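# Place a blue sponge flat on the shelf's top tier

## Task

Set one blue sponge down lying flat on the upper level of the shelf. The shelf must stay in its place, and any other sponges on it must remain flat and separate from one another. When finished, neither gripper may be in contact with any sponge.

## Robot and tools

Robot: two arms, left_arm and right_arm, each with a parallel two-finger gripper and a wrist camera. Fixed head cameras are cam_head_left and cam_head_right; wrist cameras are cam_left_wrist and cam_right_wrist. All images are 896x504.

Frames. The scene frame has its origin at table-top height, halfway between the two arms' nominal bases. +z points up, +x points out across the table, and left_arm sits on the +y side. These names do not match image left and right. Calibrated bases in the scene frame: left_arm at (+0.028, +0.365, +0.044) m, right_arm at (+0.028, -0.352, +0.027) m. Both are turned only slightly about z, so their axes are nearly parallel to the scene axes. Every arm quantity (end_effector_position, end_effector_quat_wxyz, Hand target, its wrist camera pose, and all offsets) is in that arm's own base frame. Fixed cameras and the table use the scene frame. end_effector_position is the point between the finger pads, about 1 cm short of the tips. The fingers point along the gripper's +z and separate along its y. Reported poses can be off by a few centimetres, more at long reach.

The row. Every motion command uses rows of 14 numbers, each in [-1, 1], always for both arms: left_arm dx, dy, dz, rx, ry, rz, opening, then right_arm dx, dy, dz, rx, ry, rz, opening. The first six of each arm are an offset, not a pose: a displacement and a rotation vector (rx, ry, rz together) measured from that arm's Hand target at the start of the call or action, along its own base axes, rotating about the Hand target point. Scale: 1.0 equals 0.6 m or 180 degrees, so 0.05 is 3 cm. Opening is absolute, not an offset: +1 is fully open (0.094 m) and -1 is closed. Six zeros re-command the current Hand target. A 0 opening is a real command (half open), so to leave a gripper alone, repeat its present opening from Tool commands.

execute_actions(actions, cameras): actions is a list of actions. Each action is a table of up to 15 rows, one per control step of 1/30 s. If fewer rows are given, the last row is held for the rest of the 15 steps. Every row counts from the start pose of that action, and the next action starts from the new Hand target, so repeating an offset moves further. An empty list just returns state and images. cameras picks images: omitted, null or ["all"] means all; [] means none. An unknown name invalidates the call.

move(target, speed, blend, opening_speed, blocking, cameras): drives each gripper in a straight line toward its offset. target is one 14-number row or a list of up to 15 rows, all counted from the same starting Hand targets. speed is in m/s, 0.002 to 2.9, default 0.25, one value or one per target; rotation is capped at twice that in rad/s. blend (m) rounds corners between listed targets. opening_speed (scale units per second, at least 0.2) makes finger motion gradual; use a low value when squeezing the sponge so it is not crushed. Moves last at least 0.5 s and at most 10 s. They do not avoid obstacles or the other arm. blocking=false returns early while the move continues. The result adds a move: line such as done, off_target, moving, held or fault, plus limits (paced means clipped, held means steps were withheld). done means at rest within 10 mm and 2 degrees; neither done nor off_target tells you about contact.

wait(seconds 0 to 10) lets time pass with commands held. stop brakes a running move. zoom_image(camera, region [x0, y0, x1, y1] in pixels, at most 504 by 504) enlarges part of that camera's latest image. read_manual(section) only returns licence text. finished_scene(scene) ends the current scene, given its number, and cannot be undone; call it only when the sponge truly lies flat and the grippers are off.

Result lines. Hand target is the last commanded pose after clipping, and the base for the next offsets. Friction and weight can leave a gripper a centimetre or more short; a zero command re-requests the target, and a persistent gap can be sent as an extra offset. grip_measured is the measured opening on the command scale; it follows the command even past contact, so it does not reveal touching. Joint torques include the arm's weight; joints 1 to 3 wrap sign beyond ±28 N m. Execute results list some step positions.

Cautions. The commanded orientation is clipped to within 40 degrees of the current one per step, so large turns need several steps. Keep paths away from an arm's own base, and beware small motions with the wrist near the first joint's axis; both can flip shoulder posture. Faster motion means harder contact, and aiming far past a contact presses harder. A blocked arm keeps pushing until you command it back. The clearance check does not stop grippers or wrist cameras colliding with each other; hard contact between arms can fail the task, as can one gripper closing on the other's fingers. To release, command an opening well above grip_measured. Do not drop the sponge, release it while moving, hit or shove the shelf, or let anything fall off the table. Stretching arms out, holding loads or pushing at unreachable poses heats motors: MOTOR HOT appears at 75 °C, and at 90 °C the arm folds and stops for the scene.

Each tool is called after "Call:" as a command line: name --argument value for each argument, lists and objects as JSON in quotes; but a table of rows of numbers goes row by row, as --pt "numbers of a row", without its own name.

## Session

Call:
execute_actions --actions '[]'

Scene clock: 0.00 s.
left_arm: end_effector_position=(+0.3102, -0.1452, +0.3743) grip_measured=+1.000 end_effector_quat_wxyz=(+0.489, +0.133, +0.768, -0.392) | right_arm: end_effector_position=(+0.3785, +0.1166, +0.4235) grip_measured=+1.000 end_effector_quat_wxyz=(+0.661, -0.108, +0.741, -0.040)
Joint positions: left_arm=[-0.08 1.058 1.159 -0.397 0.745 -0.301 0.094] | right_arm=[0.462 1.188 1.318 -0.262 0.375 -0.157 0.094]
Joint velocities: within noise
Joint torques (N m): no reading
Motor temperatures (°C): left_arm=[26 28 31 25 24 27 28] | right_arm=[28 32 27 27 27 28 28]
Heat: left arm: 31 °C; right arm: 32 °C.
Hand target: left_arm +0.3047, -0.1459, +0.3923; +0.510, +0.148, +0.752, -0.391 | right_arm +0.3731, +0.1127, +0.4403; +0.677, -0.096, +0.729, -0.035
Tool commands: left_gripper/opening=+1.0 right_gripper/opening=+1.0

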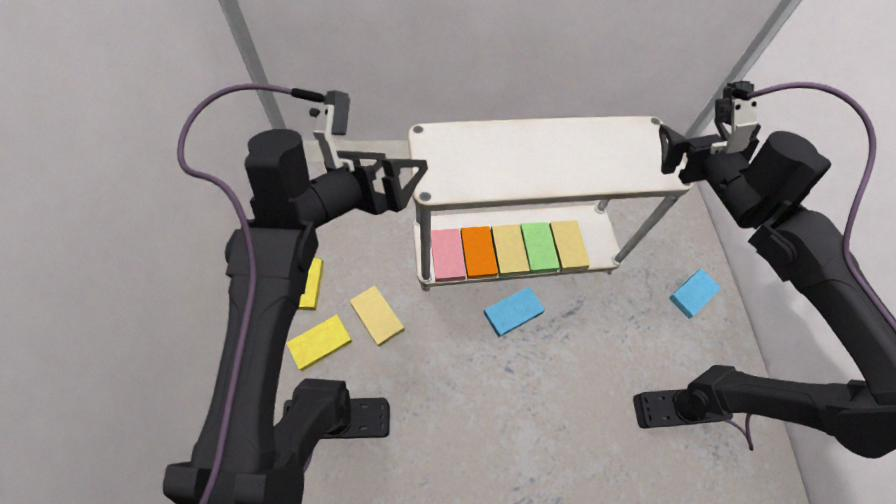

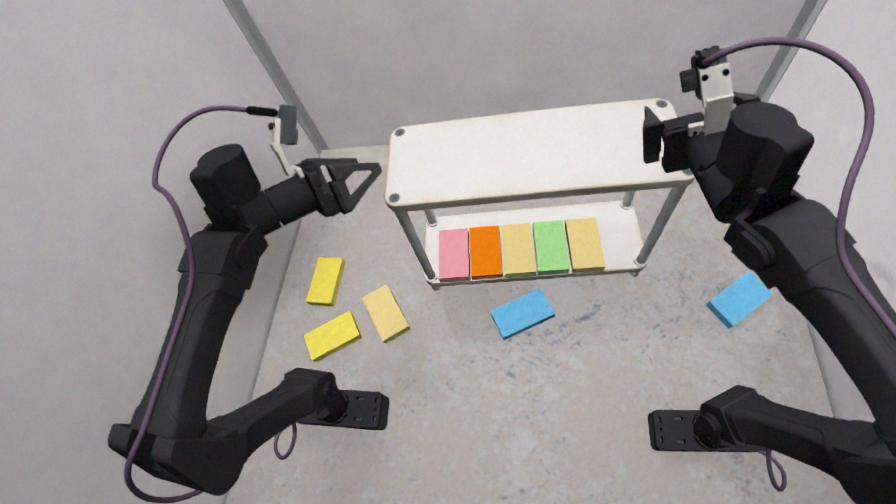

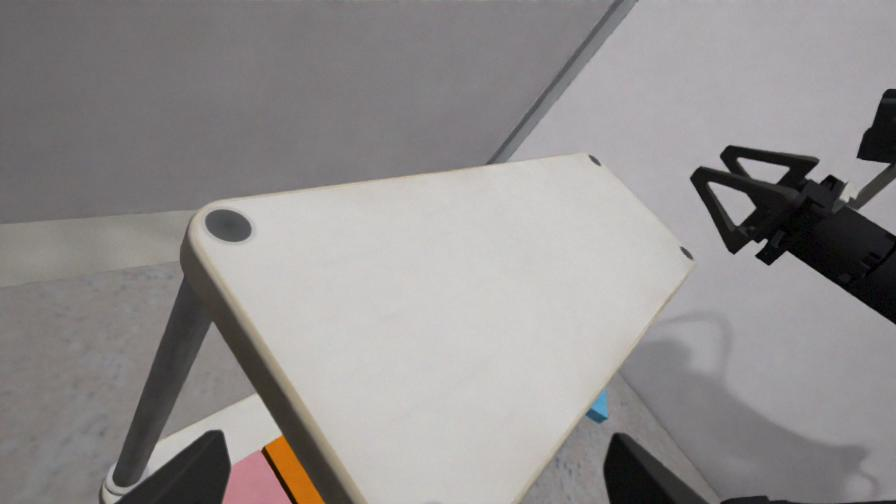

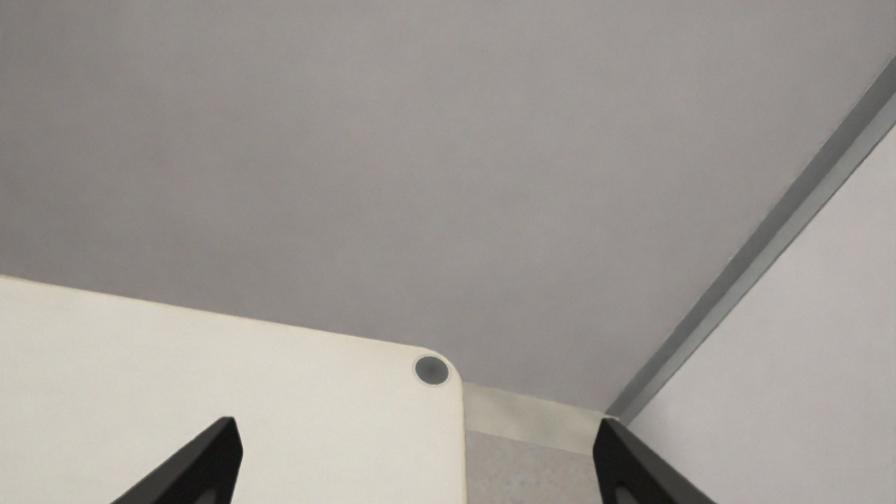

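Call:
move --pt "0 0 0 0 0 0 1 -0.2 -0.2 0 0.0245 0.474 -0.067 1" --pt "0 0 0 0 0 0 1 -0.2 -0.303 -0.25 0.0245 0.474 -0.067 1"

Scene clock: 5.60 s.
left_arm: end_effector_position=(+0.3102, -0.1452, +0.3743) grip_measured=+1.000 end_effector_quat_wxyz=(+0.489, +0.133, +0.768, -0.392) | right_arm: end_effector_position=(+0.2625, -0.0736, +0.2898) grip_measured=+1.000 end_effector_quat_wxyz=(+0.191, +0.005, +0.980, -0.053)
Joint positions: left_arm=[-0.08 1.058 1.159 -0.397 0.745 -0.301 0.094] | right_arm=[-0.277 1.371 1.726 -1.528 -0.001 -0.267 0.094]
Joint velocities: within noise
Joint torques (N m): left_arm=[0.05 -2.19 7.17 1.67 0.16 0.04] | right_arm=[-0.09 -4.75 3.88 0.76 -0.01 -0.06]
Motor temperatures (°C): left_arm=[26 28 32 26 24 27 28] | right_arm=[28 33 28 28 27 28 28]
Heat: left arm: 32 °C; right arm: 33 °C.
Hand target: left_arm +0.3047, -0.1459, +0.3923; +0.510, +0.148, +0.752, -0.391 | right_arm +0.2531, -0.0691, +0.2903; +0.001, +0.000, +1.000, +0.000
Off the commanded pose: left_arm 0.019 m, 4 deg | right_arm 0.010 m, 23 deg.
joint sent to its limit (right arm) — joint 4 (wrist pitch), lower limit. The joint targets are off in position and orientation.
move: off_target (left_arm, right_arm); limits=paced

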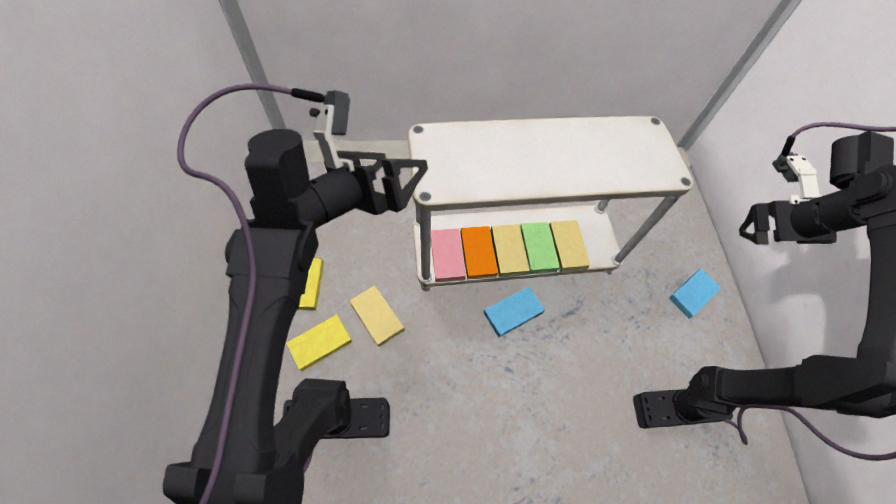

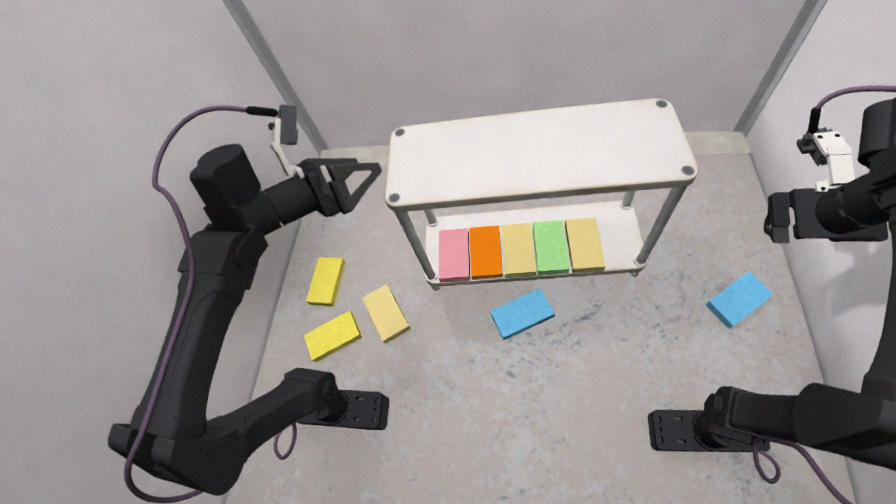

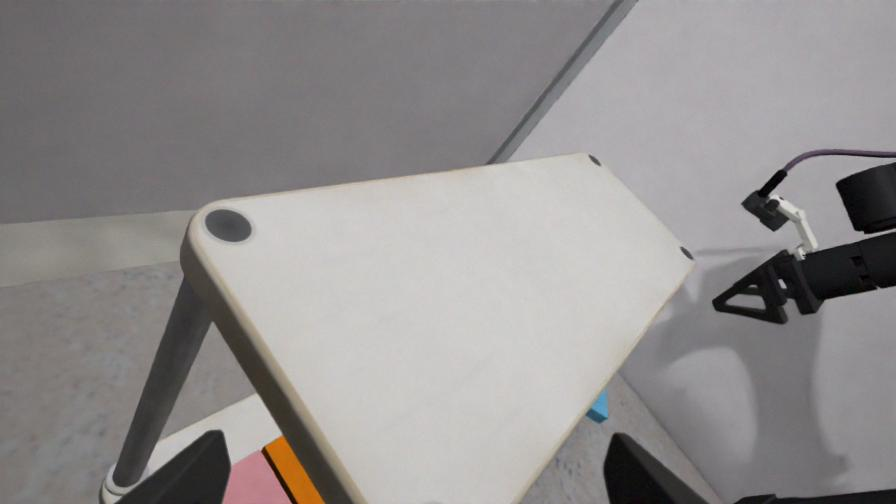

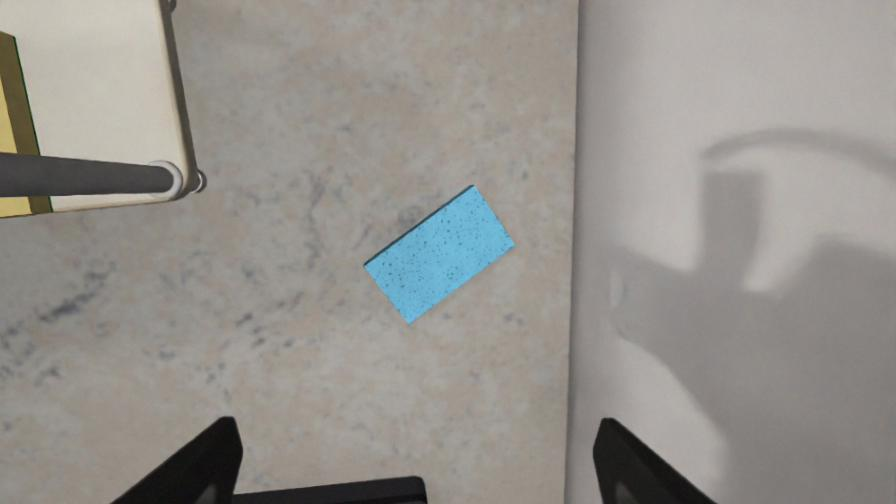

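Call:
move --target '[0,0,0,0,0,0,1,-0.018,0.017,-0.35,-0.106,-0.204,-0.293,1]'

Scene clock: 11.57 s.
left_arm: end_effector_position=(+0.3102, -0.1452, +0.3743) grip_measured=+1.000 end_effector_quat_wxyz=(+0.489, +0.133, +0.768, -0.392) | right_arm: end_effector_position=(+0.2365, -0.0561, +0.0766) grip_measured=+1.000 end_effector_quat_wxyz=(+0.279, +0.429, +0.845, -0.154)
Joint positions: left_arm=[-0.08 1.058 1.159 -0.397 0.745 -0.301 0.094] | right_arm=[0.18 1.176 0.628 -0.726 0.585 1.029 0.094]
Joint velocities: within noise
Joint torques (N m): left_arm=[0.02 -2.17 7.23 1.68 0.15 0.01] | right_arm=[0.31 -2.78 4.04 1.27 0.61 0.05]
Motor temperatures (°C): left_arm=[26 28 33 27 24 27 28] | right_arm=[28 33 28 28 27 28 28]
Heat: left arm: 33 °C; right arm: 33 °C.
Hand target: left_arm +0.3047, -0.1459, +0.3923; +0.510, +0.148, +0.752, -0.391 | right_arm +0.2423, -0.0589, +0.0803; +0.303, +0.434, +0.834, -0.158
Off the commanded pose: left_arm 0.019 m, 4 deg | right_arm 0.007 m, 3 deg.
move: off_target (left_arm, right_arm)

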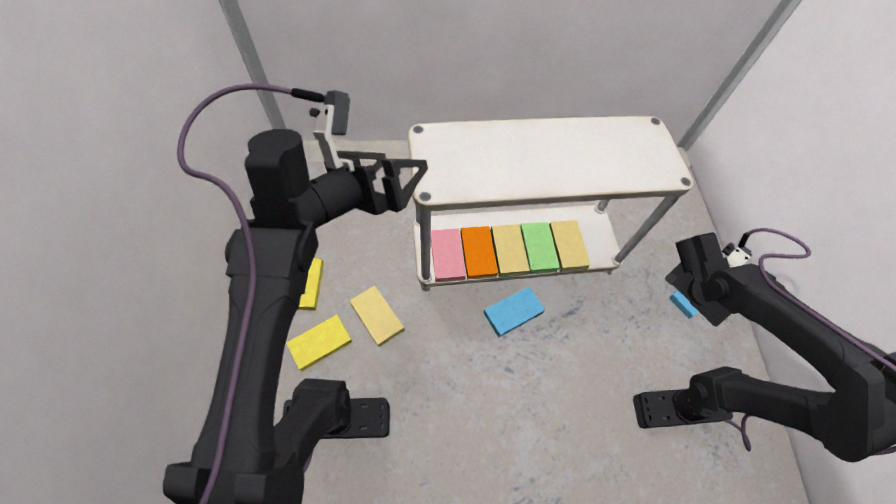

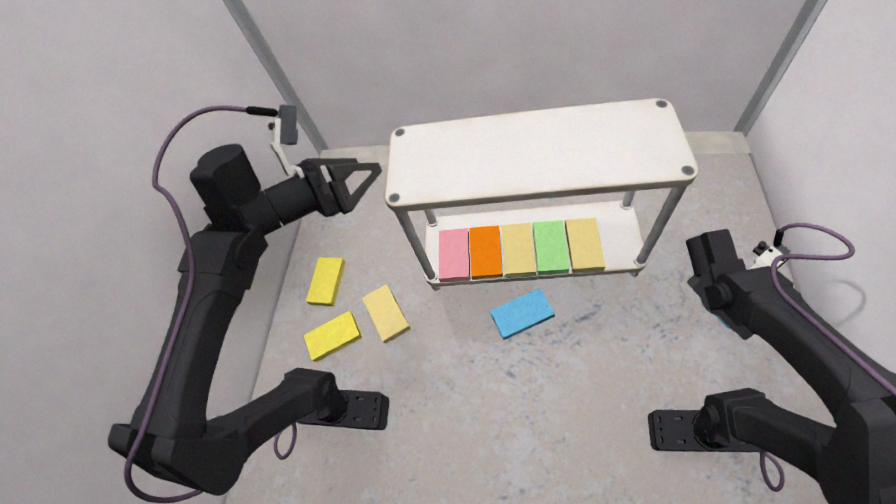

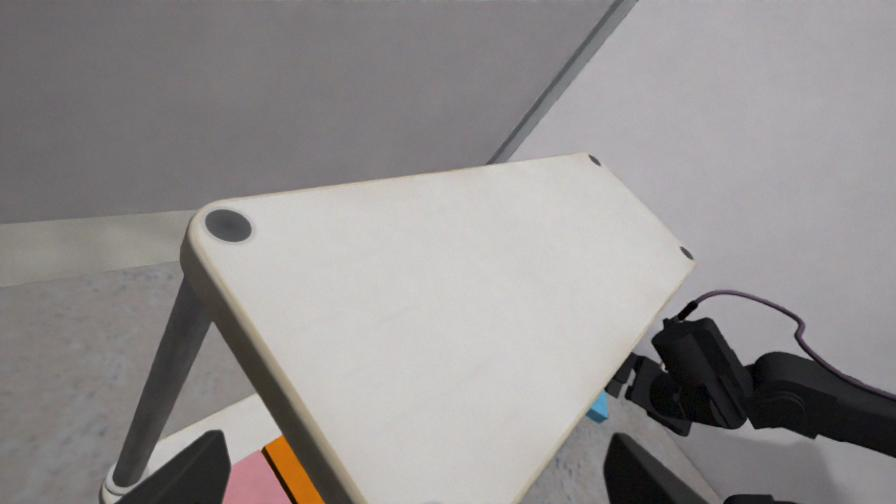

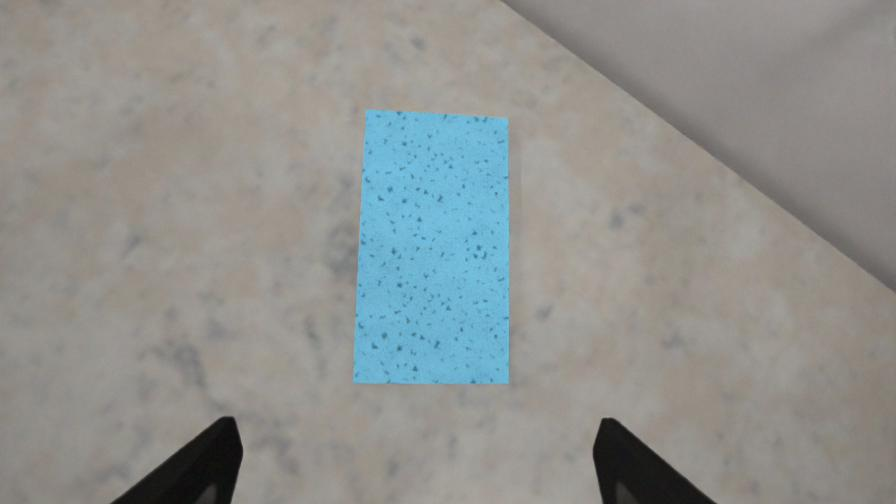

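Call:
move --pt "0 0 0 0 0 0 1 0.057 -0.09 -0.143 0 0 0 1" --pt "0 0 0 0 0 0 1 0.057 -0.09 -0.143 0 0 0 0.15" --opening_speed 0.8 --speed 0.15

Call:
move --target '[0,0,0,0,0,0,1,0,0,0.25,0,0,0,0.15]'

Scene clock: 15.50 s.
left_arm: end_effector_position=(+0.3102, -0.1452, +0.3743) grip_measured=+1.000 end_effector_quat_wxyz=(+0.489, +0.133, +0.768, -0.392) | right_arm: end_effector_position=(+0.2720, -0.1103, -0.0075) grip_measured=+0.360 end_effector_quat_wxyz=(+0.287, +0.429, +0.841, -0.162)
Joint positions: left_arm=[-0.08 1.058 1.159 -0.397 0.745 -0.301 0.094] | right_arm=[-0.089 1.54 0.461 -0.031 0.509 0.733 0.064]
Joint velocities: within noise
Joint torques (N m): left_arm=[0.05 -2.19 7.21 1.68 0.15 0.03] | right_arm=[-0.5 -4.34 3 1.65 0.18 -0.05]
Motor temperatures (°C): left_arm=[26 28 34 28 24 27 28] | right_arm=[28 33 28 29 27 28 28]
Heat: left arm: 34 °C; right arm: 33 °C.
Hand target: left_arm +0.3047, -0.1459, +0.3923; +0.510, +0.148, +0.752, -0.391 | right_arm +0.2765, -0.1129, -0.0055; +0.303, +0.434, +0.834, -0.158
Off the commanded pose: left_arm 0.019 m, 4 deg | right_arm 0.006 m, 2 deg.
move: off_target (left_arm)

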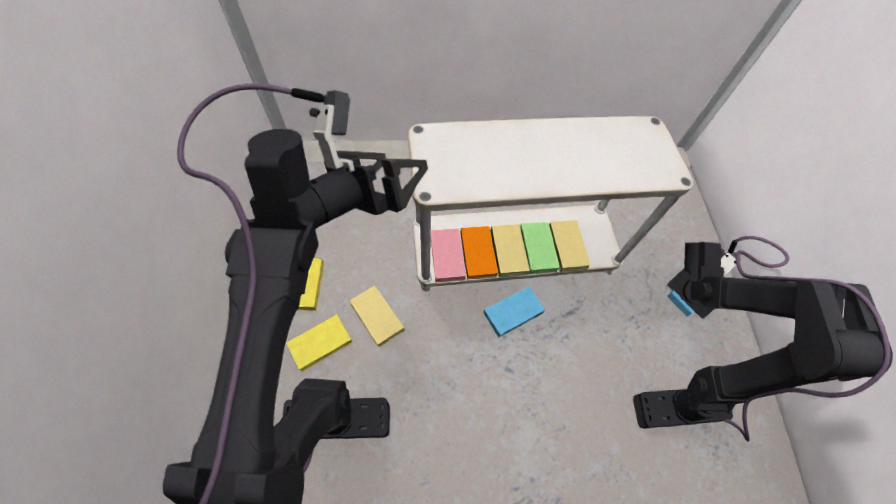

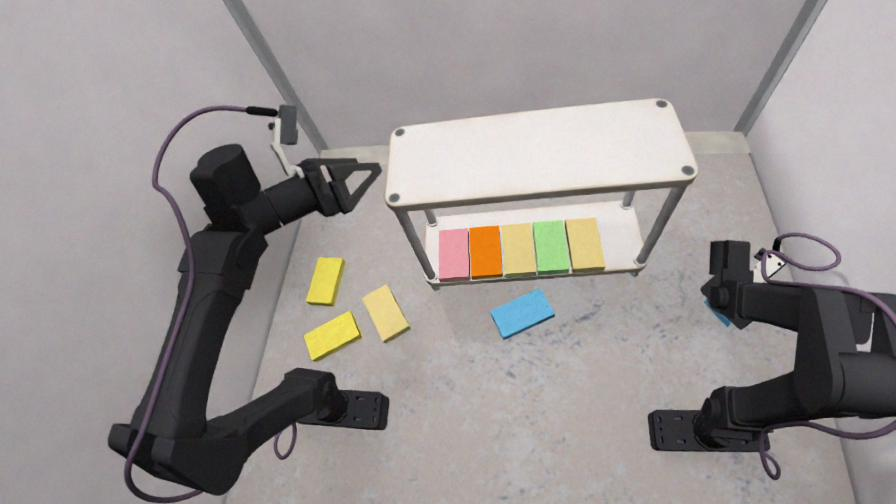

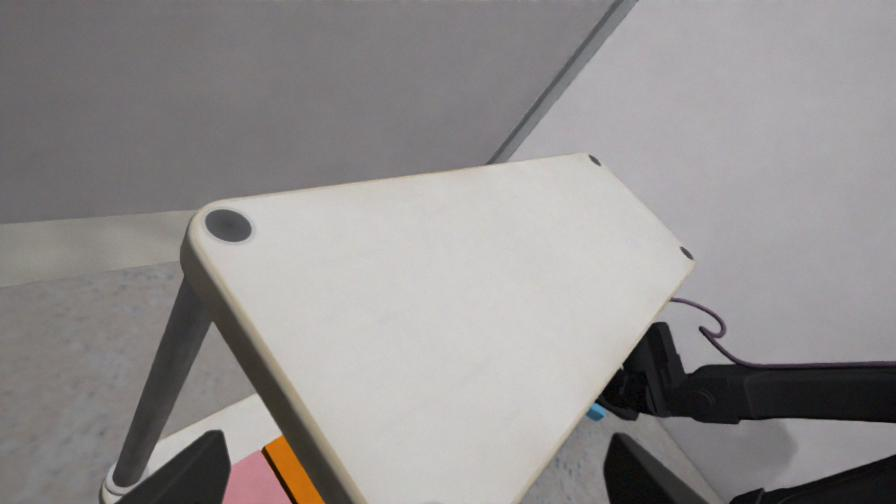

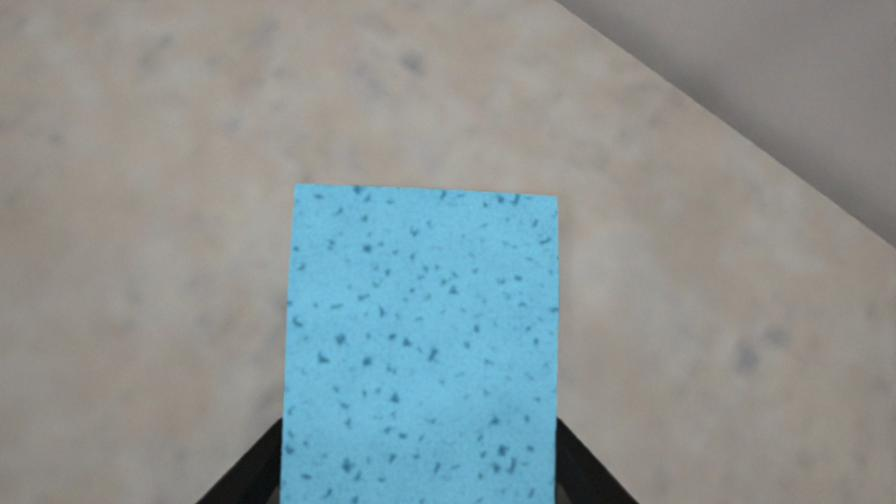

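Scene clock: 17.27 s.
left_arm: end_effector_position=(+0.3102, -0.1452, +0.3743) grip_measured=+1.000 end_effector_quat_wxyz=(+0.489, +0.133, +0.768, -0.392) | right_arm: end_effector_position=(+0.2734, -0.1100, +0.1301) grip_measured=+0.358 end_effector_quat_wxyz=(+0.295, +0.424, +0.841, -0.159)
Joint positions: left_arm=[-0.08 1.058 1.159 -0.397 0.745 -0.301 0.094] | right_arm=[-0.089 1.213 0.832 -0.707 0.506 0.719 0.064]
Joint velocities: within noise
Joint torques (N m): left_arm=[0.02 -2.18 7.21 1.68 0.15 0.01] | right_arm=[-0.12 -3.48 8.85 0.84 0.2 0.07]
Motor temperatures (°C): left_arm=[26 28 34 28 24 27 28] | right_arm=[28 33 28 29 27 28 28]
Heat: left arm: 34 °C; right arm: 33 °C.
Hand target: left_arm +0.3047, -0.1459, +0.3923; +0.510, +0.148, +0.752, -0.391 | right_arm +0.2765, -0.1129, +0.1445; +0.303, +0.434, +0.834, -0.158
Off the commanded pose: left_arm 0.019 m, 4 deg | right_arm 0.015 m, 2 deg.
move: off_target (left_arm, right_arm)

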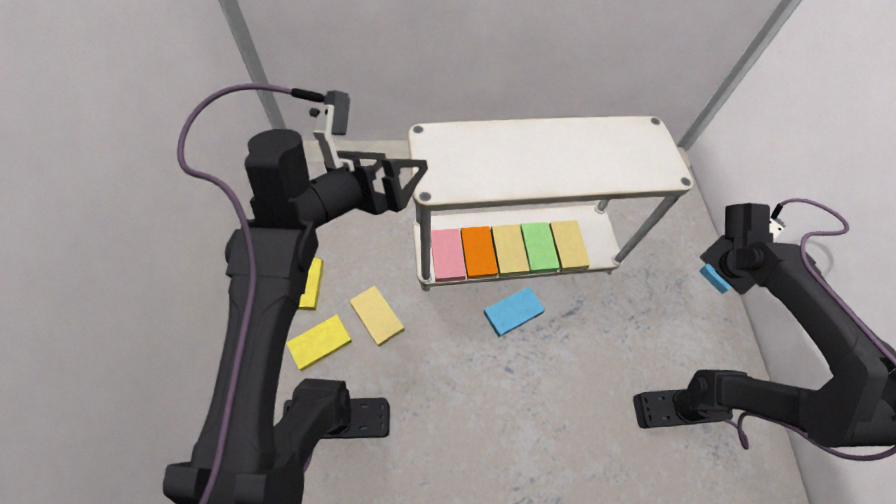

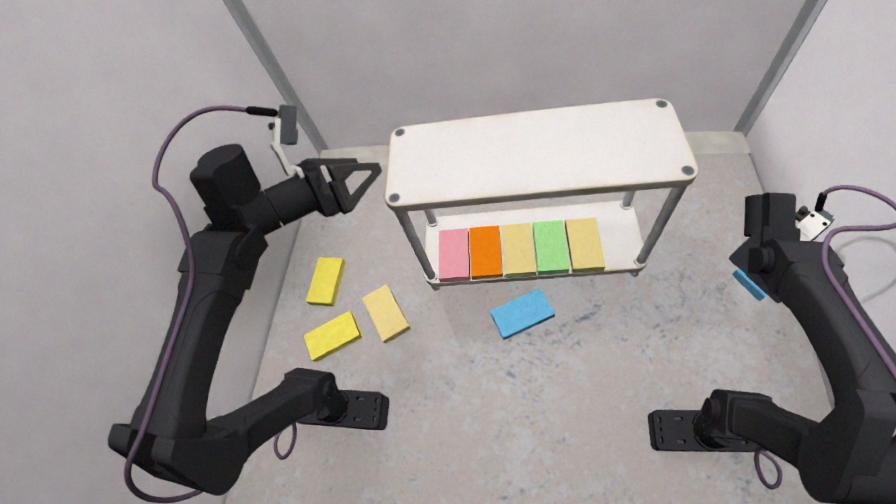

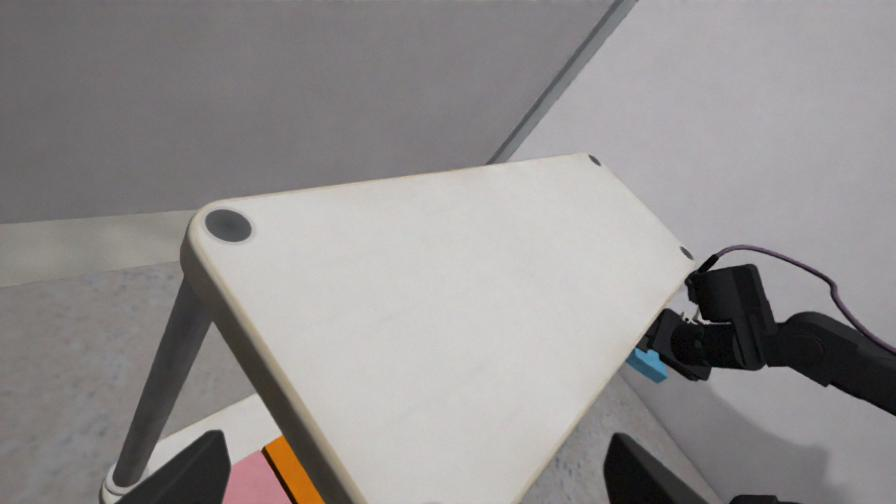

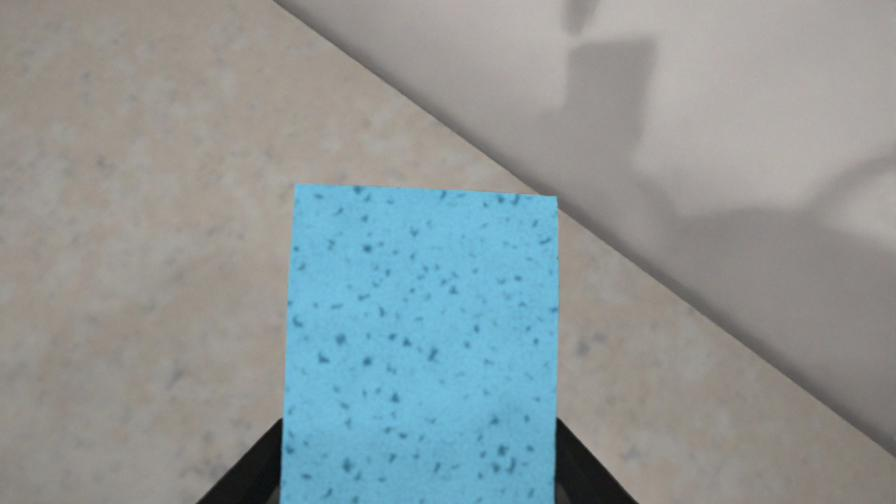

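Call:
move --pt "0 0 0 0 0 0 1 0.106 0.055 0.459 -0.079 -0.19 0.35 0.15" --pt "0 0 0 0 0 0 1 0.206 0.472 0.476 -0.079 -0.19 0.35 0.15" --blend 0.03

Scene clock: 23.83 s.
left_arm: end_effector_position=(+0.3102, -0.1452, +0.3743) grip_measured=+1.000 end_effector_quat_wxyz=(+0.489, +0.133, +0.768, -0.392) | right_arm: end_effector_position=(+0.3940, +0.1739, +0.3896) grip_measured=+0.358 end_effector_quat_wxyz=(+0.560, -0.100, +0.821, +0.038)
Joint positions: left_arm=[-0.08 1.058 1.159 -0.397 0.745 -0.301 0.094] | right_arm=[0.549 1.408 1.591 -0.585 0.334 0.085 0.064]
Joint velocities: within noise
Joint torques (N m): left_arm=[0.05 -2.21 7.17 1.69 0.17 0.02] | right_arm=[-0.18 -5.33 9.16 2.77 0.16 0.07]
Motor temperatures (°C): left_arm=[26 28 34 29 24 27 28] | right_arm=[28 33 29 31 27 28 29]
Heat: left arm: 34 °C; right arm: 33 °C.
Hand target: left_arm +0.3047, -0.1459, +0.3923; +0.510, +0.148, +0.752, -0.391 | right_arm +0.4001, +0.1703, +0.4301; +0.607, -0.070, +0.790, +0.053
Off the commanded pose: left_arm 0.019 m, 4 deg | right_arm 0.041 m, 7 deg.
move: off_target (left_arm, right_arm)

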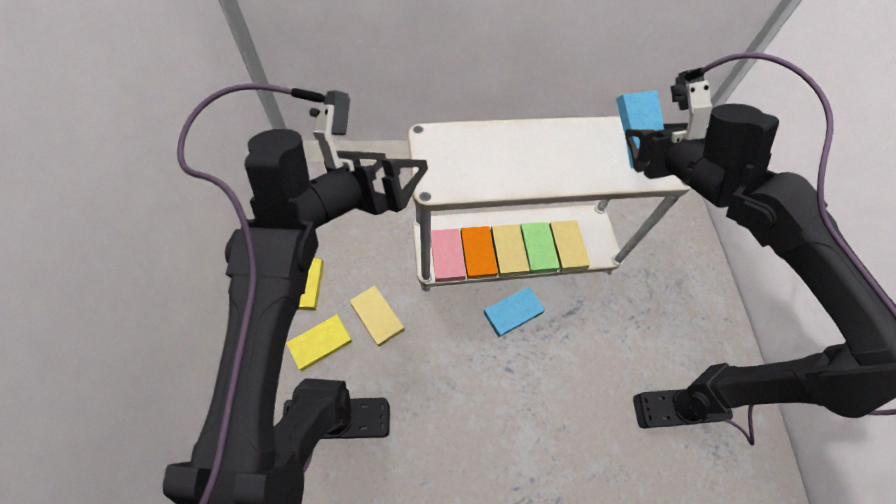

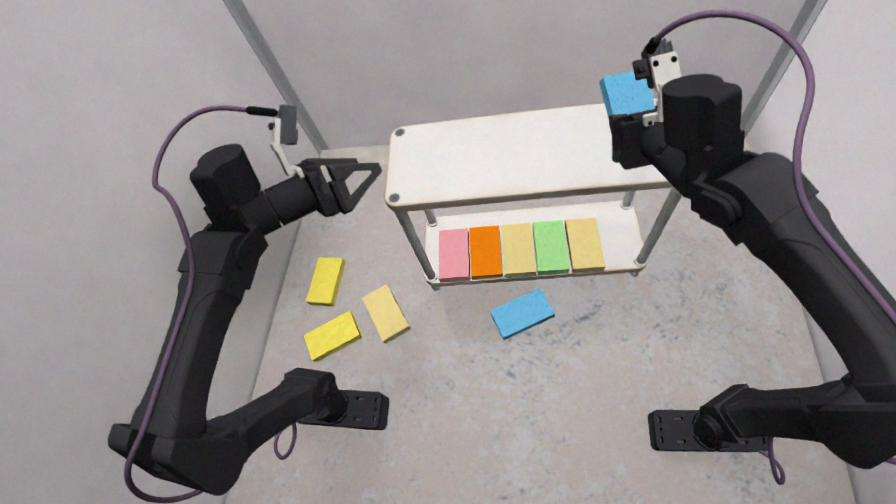

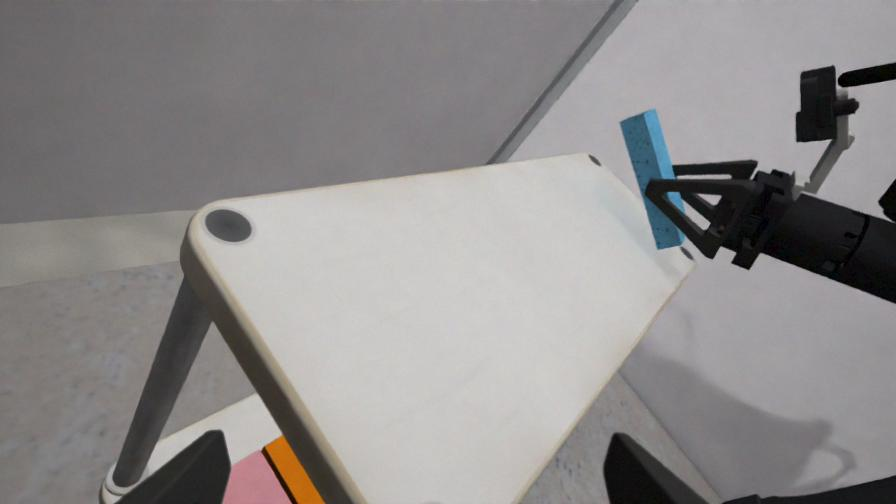

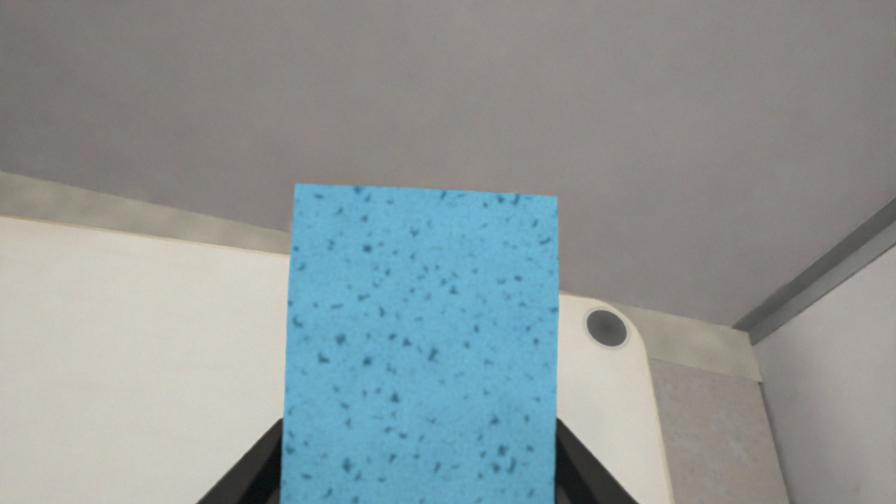

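Call:
move --target '[0,0,0,0,0,0,1,0.012,0,-0.03,-0.029,0.164,0,0.15]' --speed 0.2

Scene clock: 26.67 s.
left_arm: end_effector_position=(+0.3102, -0.1452, +0.3743) grip_measured=+1.000 end_effector_quat_wxyz=(+0.489, +0.133, +0.768, -0.392) | right_arm: end_effector_position=(+0.4121, +0.1783, +0.4089) grip_measured=+0.358 end_effector_quat_wxyz=(+0.415, -0.093, +0.904, +0.043)
Joint positions: left_arm=[-0.08 1.058 1.159 -0.397 0.745 -0.301 0.094] | right_arm=[0.491 2.02 2.805 -1.516 0.216 0.19 0.064]
Joint velocities: within noise
Joint torques (N m): left_arm=[0.05 -2.18 7.19 1.68 0.17 0.01] | right_arm=[-0.57 -7.47 6.02 1.29 -0.03 0.07]
Motor temperatures (°C): left_arm=[26 28 35 29 24 27 28] | right_arm=[28 33 29 31 27 28 29]
Heat: left arm: 35 °C; right arm: 33 °C.
Hand target: left_arm +0.3047, -0.1459, +0.3923; +0.510, +0.148, +0.752, -0.391 | right_arm +0.4073, +0.1703, +0.4121; +0.382, -0.082, +0.920, +0.034
Off the commanded pose: left_arm 0.019 m, 4 deg | right_arm 0.010 m, 5 deg.
joint sent to its limit (right arm) — joint 4 (wrist pitch), lower limit. The joint targets are off in position and orientation.
move: off_target (left_arm, right_arm)

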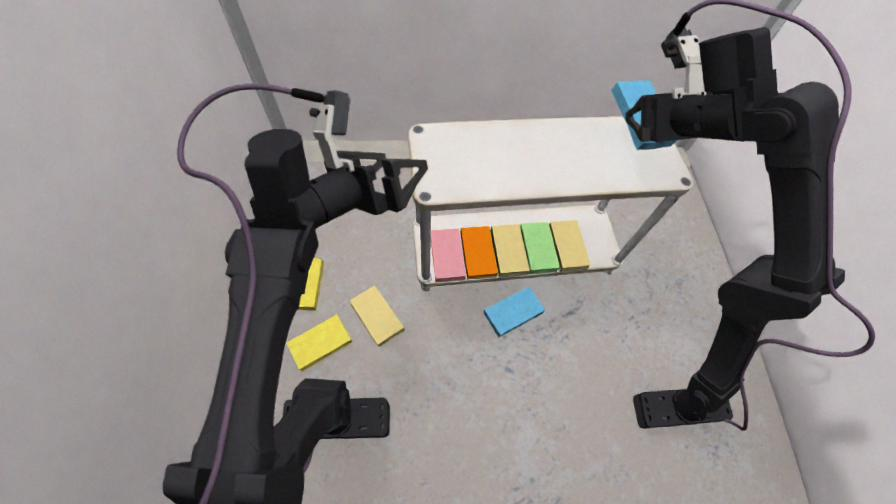

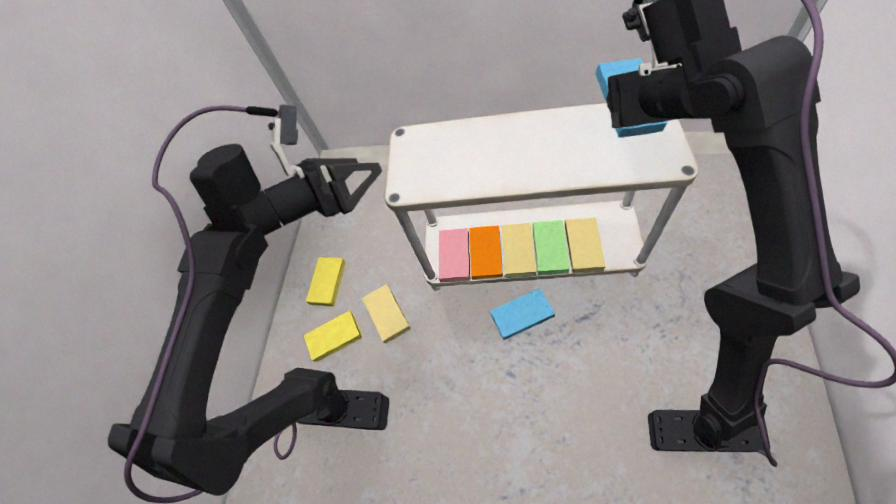

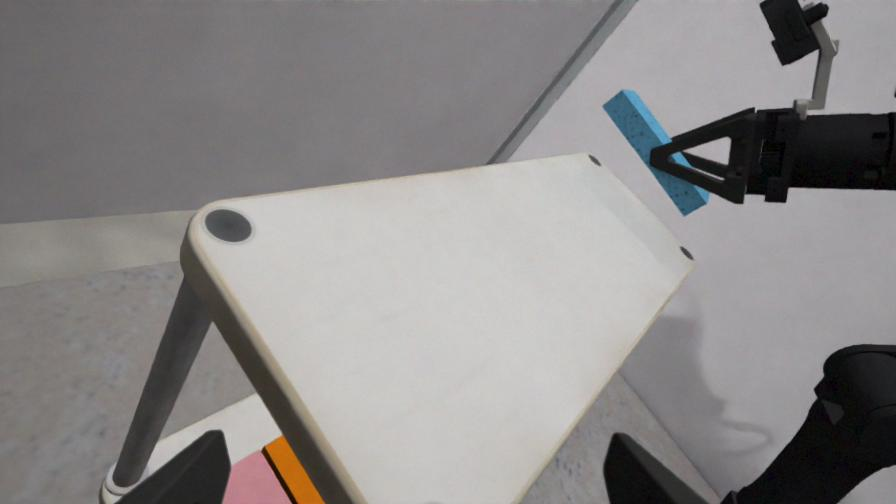

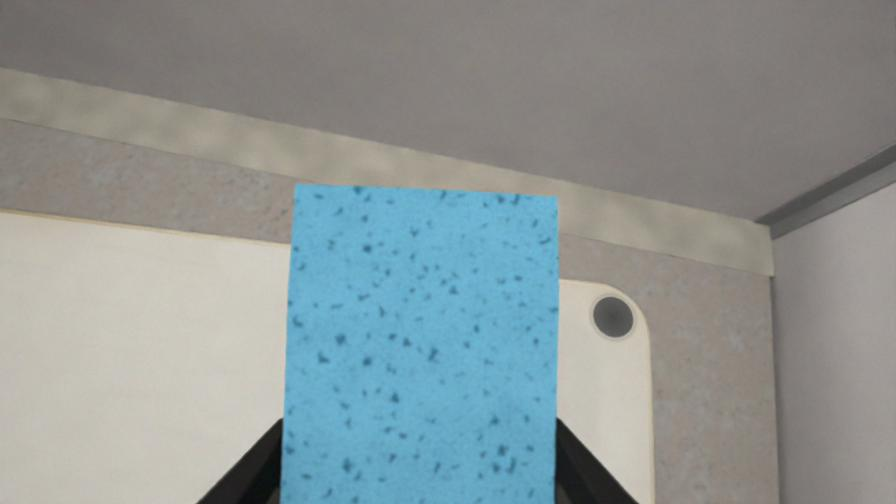

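Call:
move --target '[0,0,0,0,0,0,1,-0.025,-0.015,-0.055,-0.008,0.044,0,0.15]' --speed 0.12

Scene clock: 28.43 s.
left_arm: end_effector_position=(+0.3102, -0.1452, +0.3743) grip_measured=+1.000 end_effector_quat_wxyz=(+0.489, +0.133, +0.768, -0.392) | right_arm: end_effector_position=(+0.4061, +0.1736, +0.3700) grip_measured=+0.358 end_effector_quat_wxyz=(+0.350, -0.096, +0.931, +0.037)
Joint positions: left_arm=[-0.08 1.058 1.159 -0.397 0.745 -0.301 0.094] | right_arm=[0.471 1.974 2.625 -1.52 0.173 0.202 0.064]
Joint velocities: within noise
Joint torques (N m): left_arm=[0.01 -2.24 7.17 1.66 0.16 0.03] | right_arm=[-0.57 -10.76 3 1.18 -0.03 0.06]
Motor temperatures (°C): left_arm=[26 28 35 29 24 27 28] | right_arm=[28 34 29 31 27 28 29]
Heat: left arm: 35 °C; right arm: 34 °C.
Hand target: left_arm +0.3047, -0.1459, +0.3923; +0.510, +0.148, +0.752, -0.391 | right_arm +0.3923, +0.1613, +0.3791; +0.316, -0.084, +0.945, +0.028
Off the commanded pose: left_arm 0.019 m, 4 deg | right_arm 0.021 m, 5 deg.
joint sent to its limit (right arm) — joint 4 (wrist pitch), lower limit. The joint targets are off in position and orientation.
move: off_target (left_arm, right_arm)

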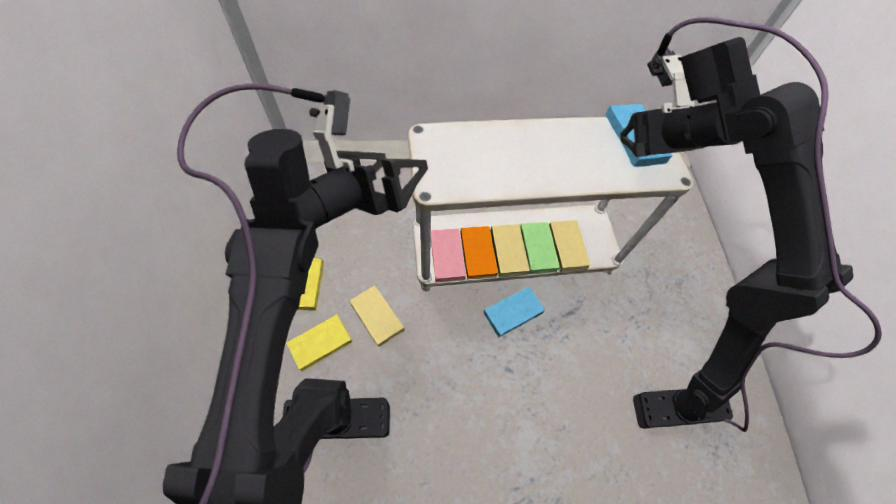

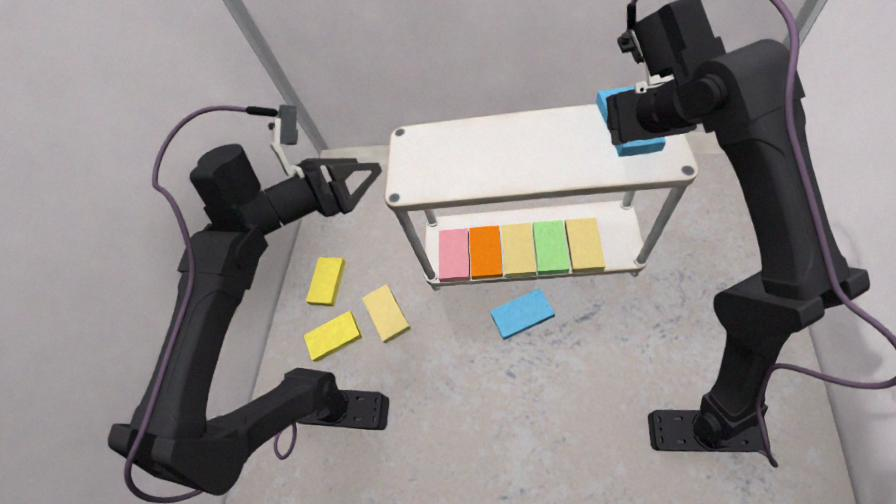

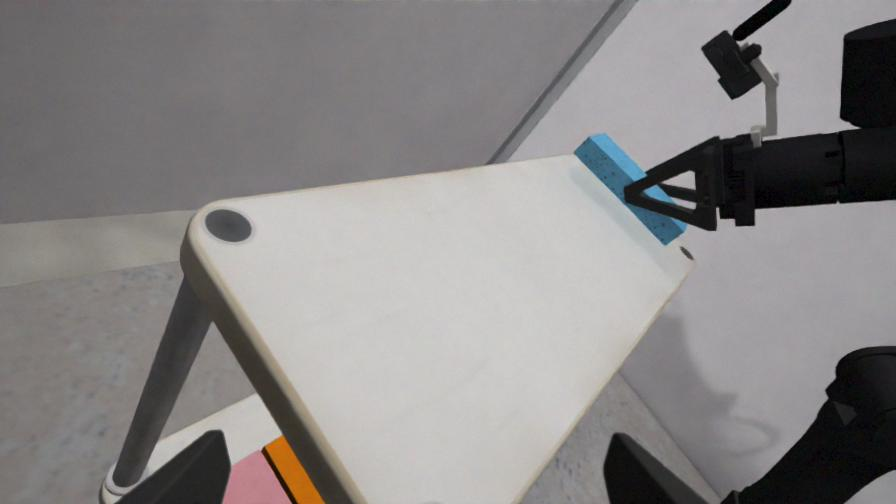

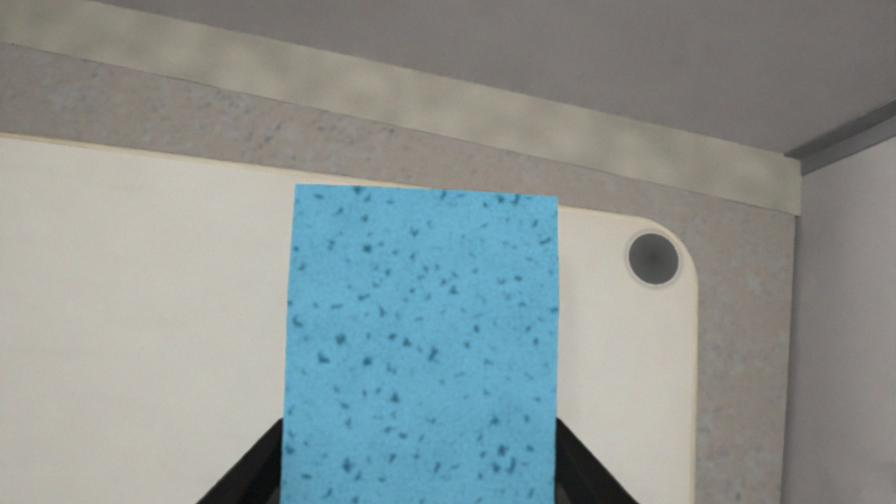

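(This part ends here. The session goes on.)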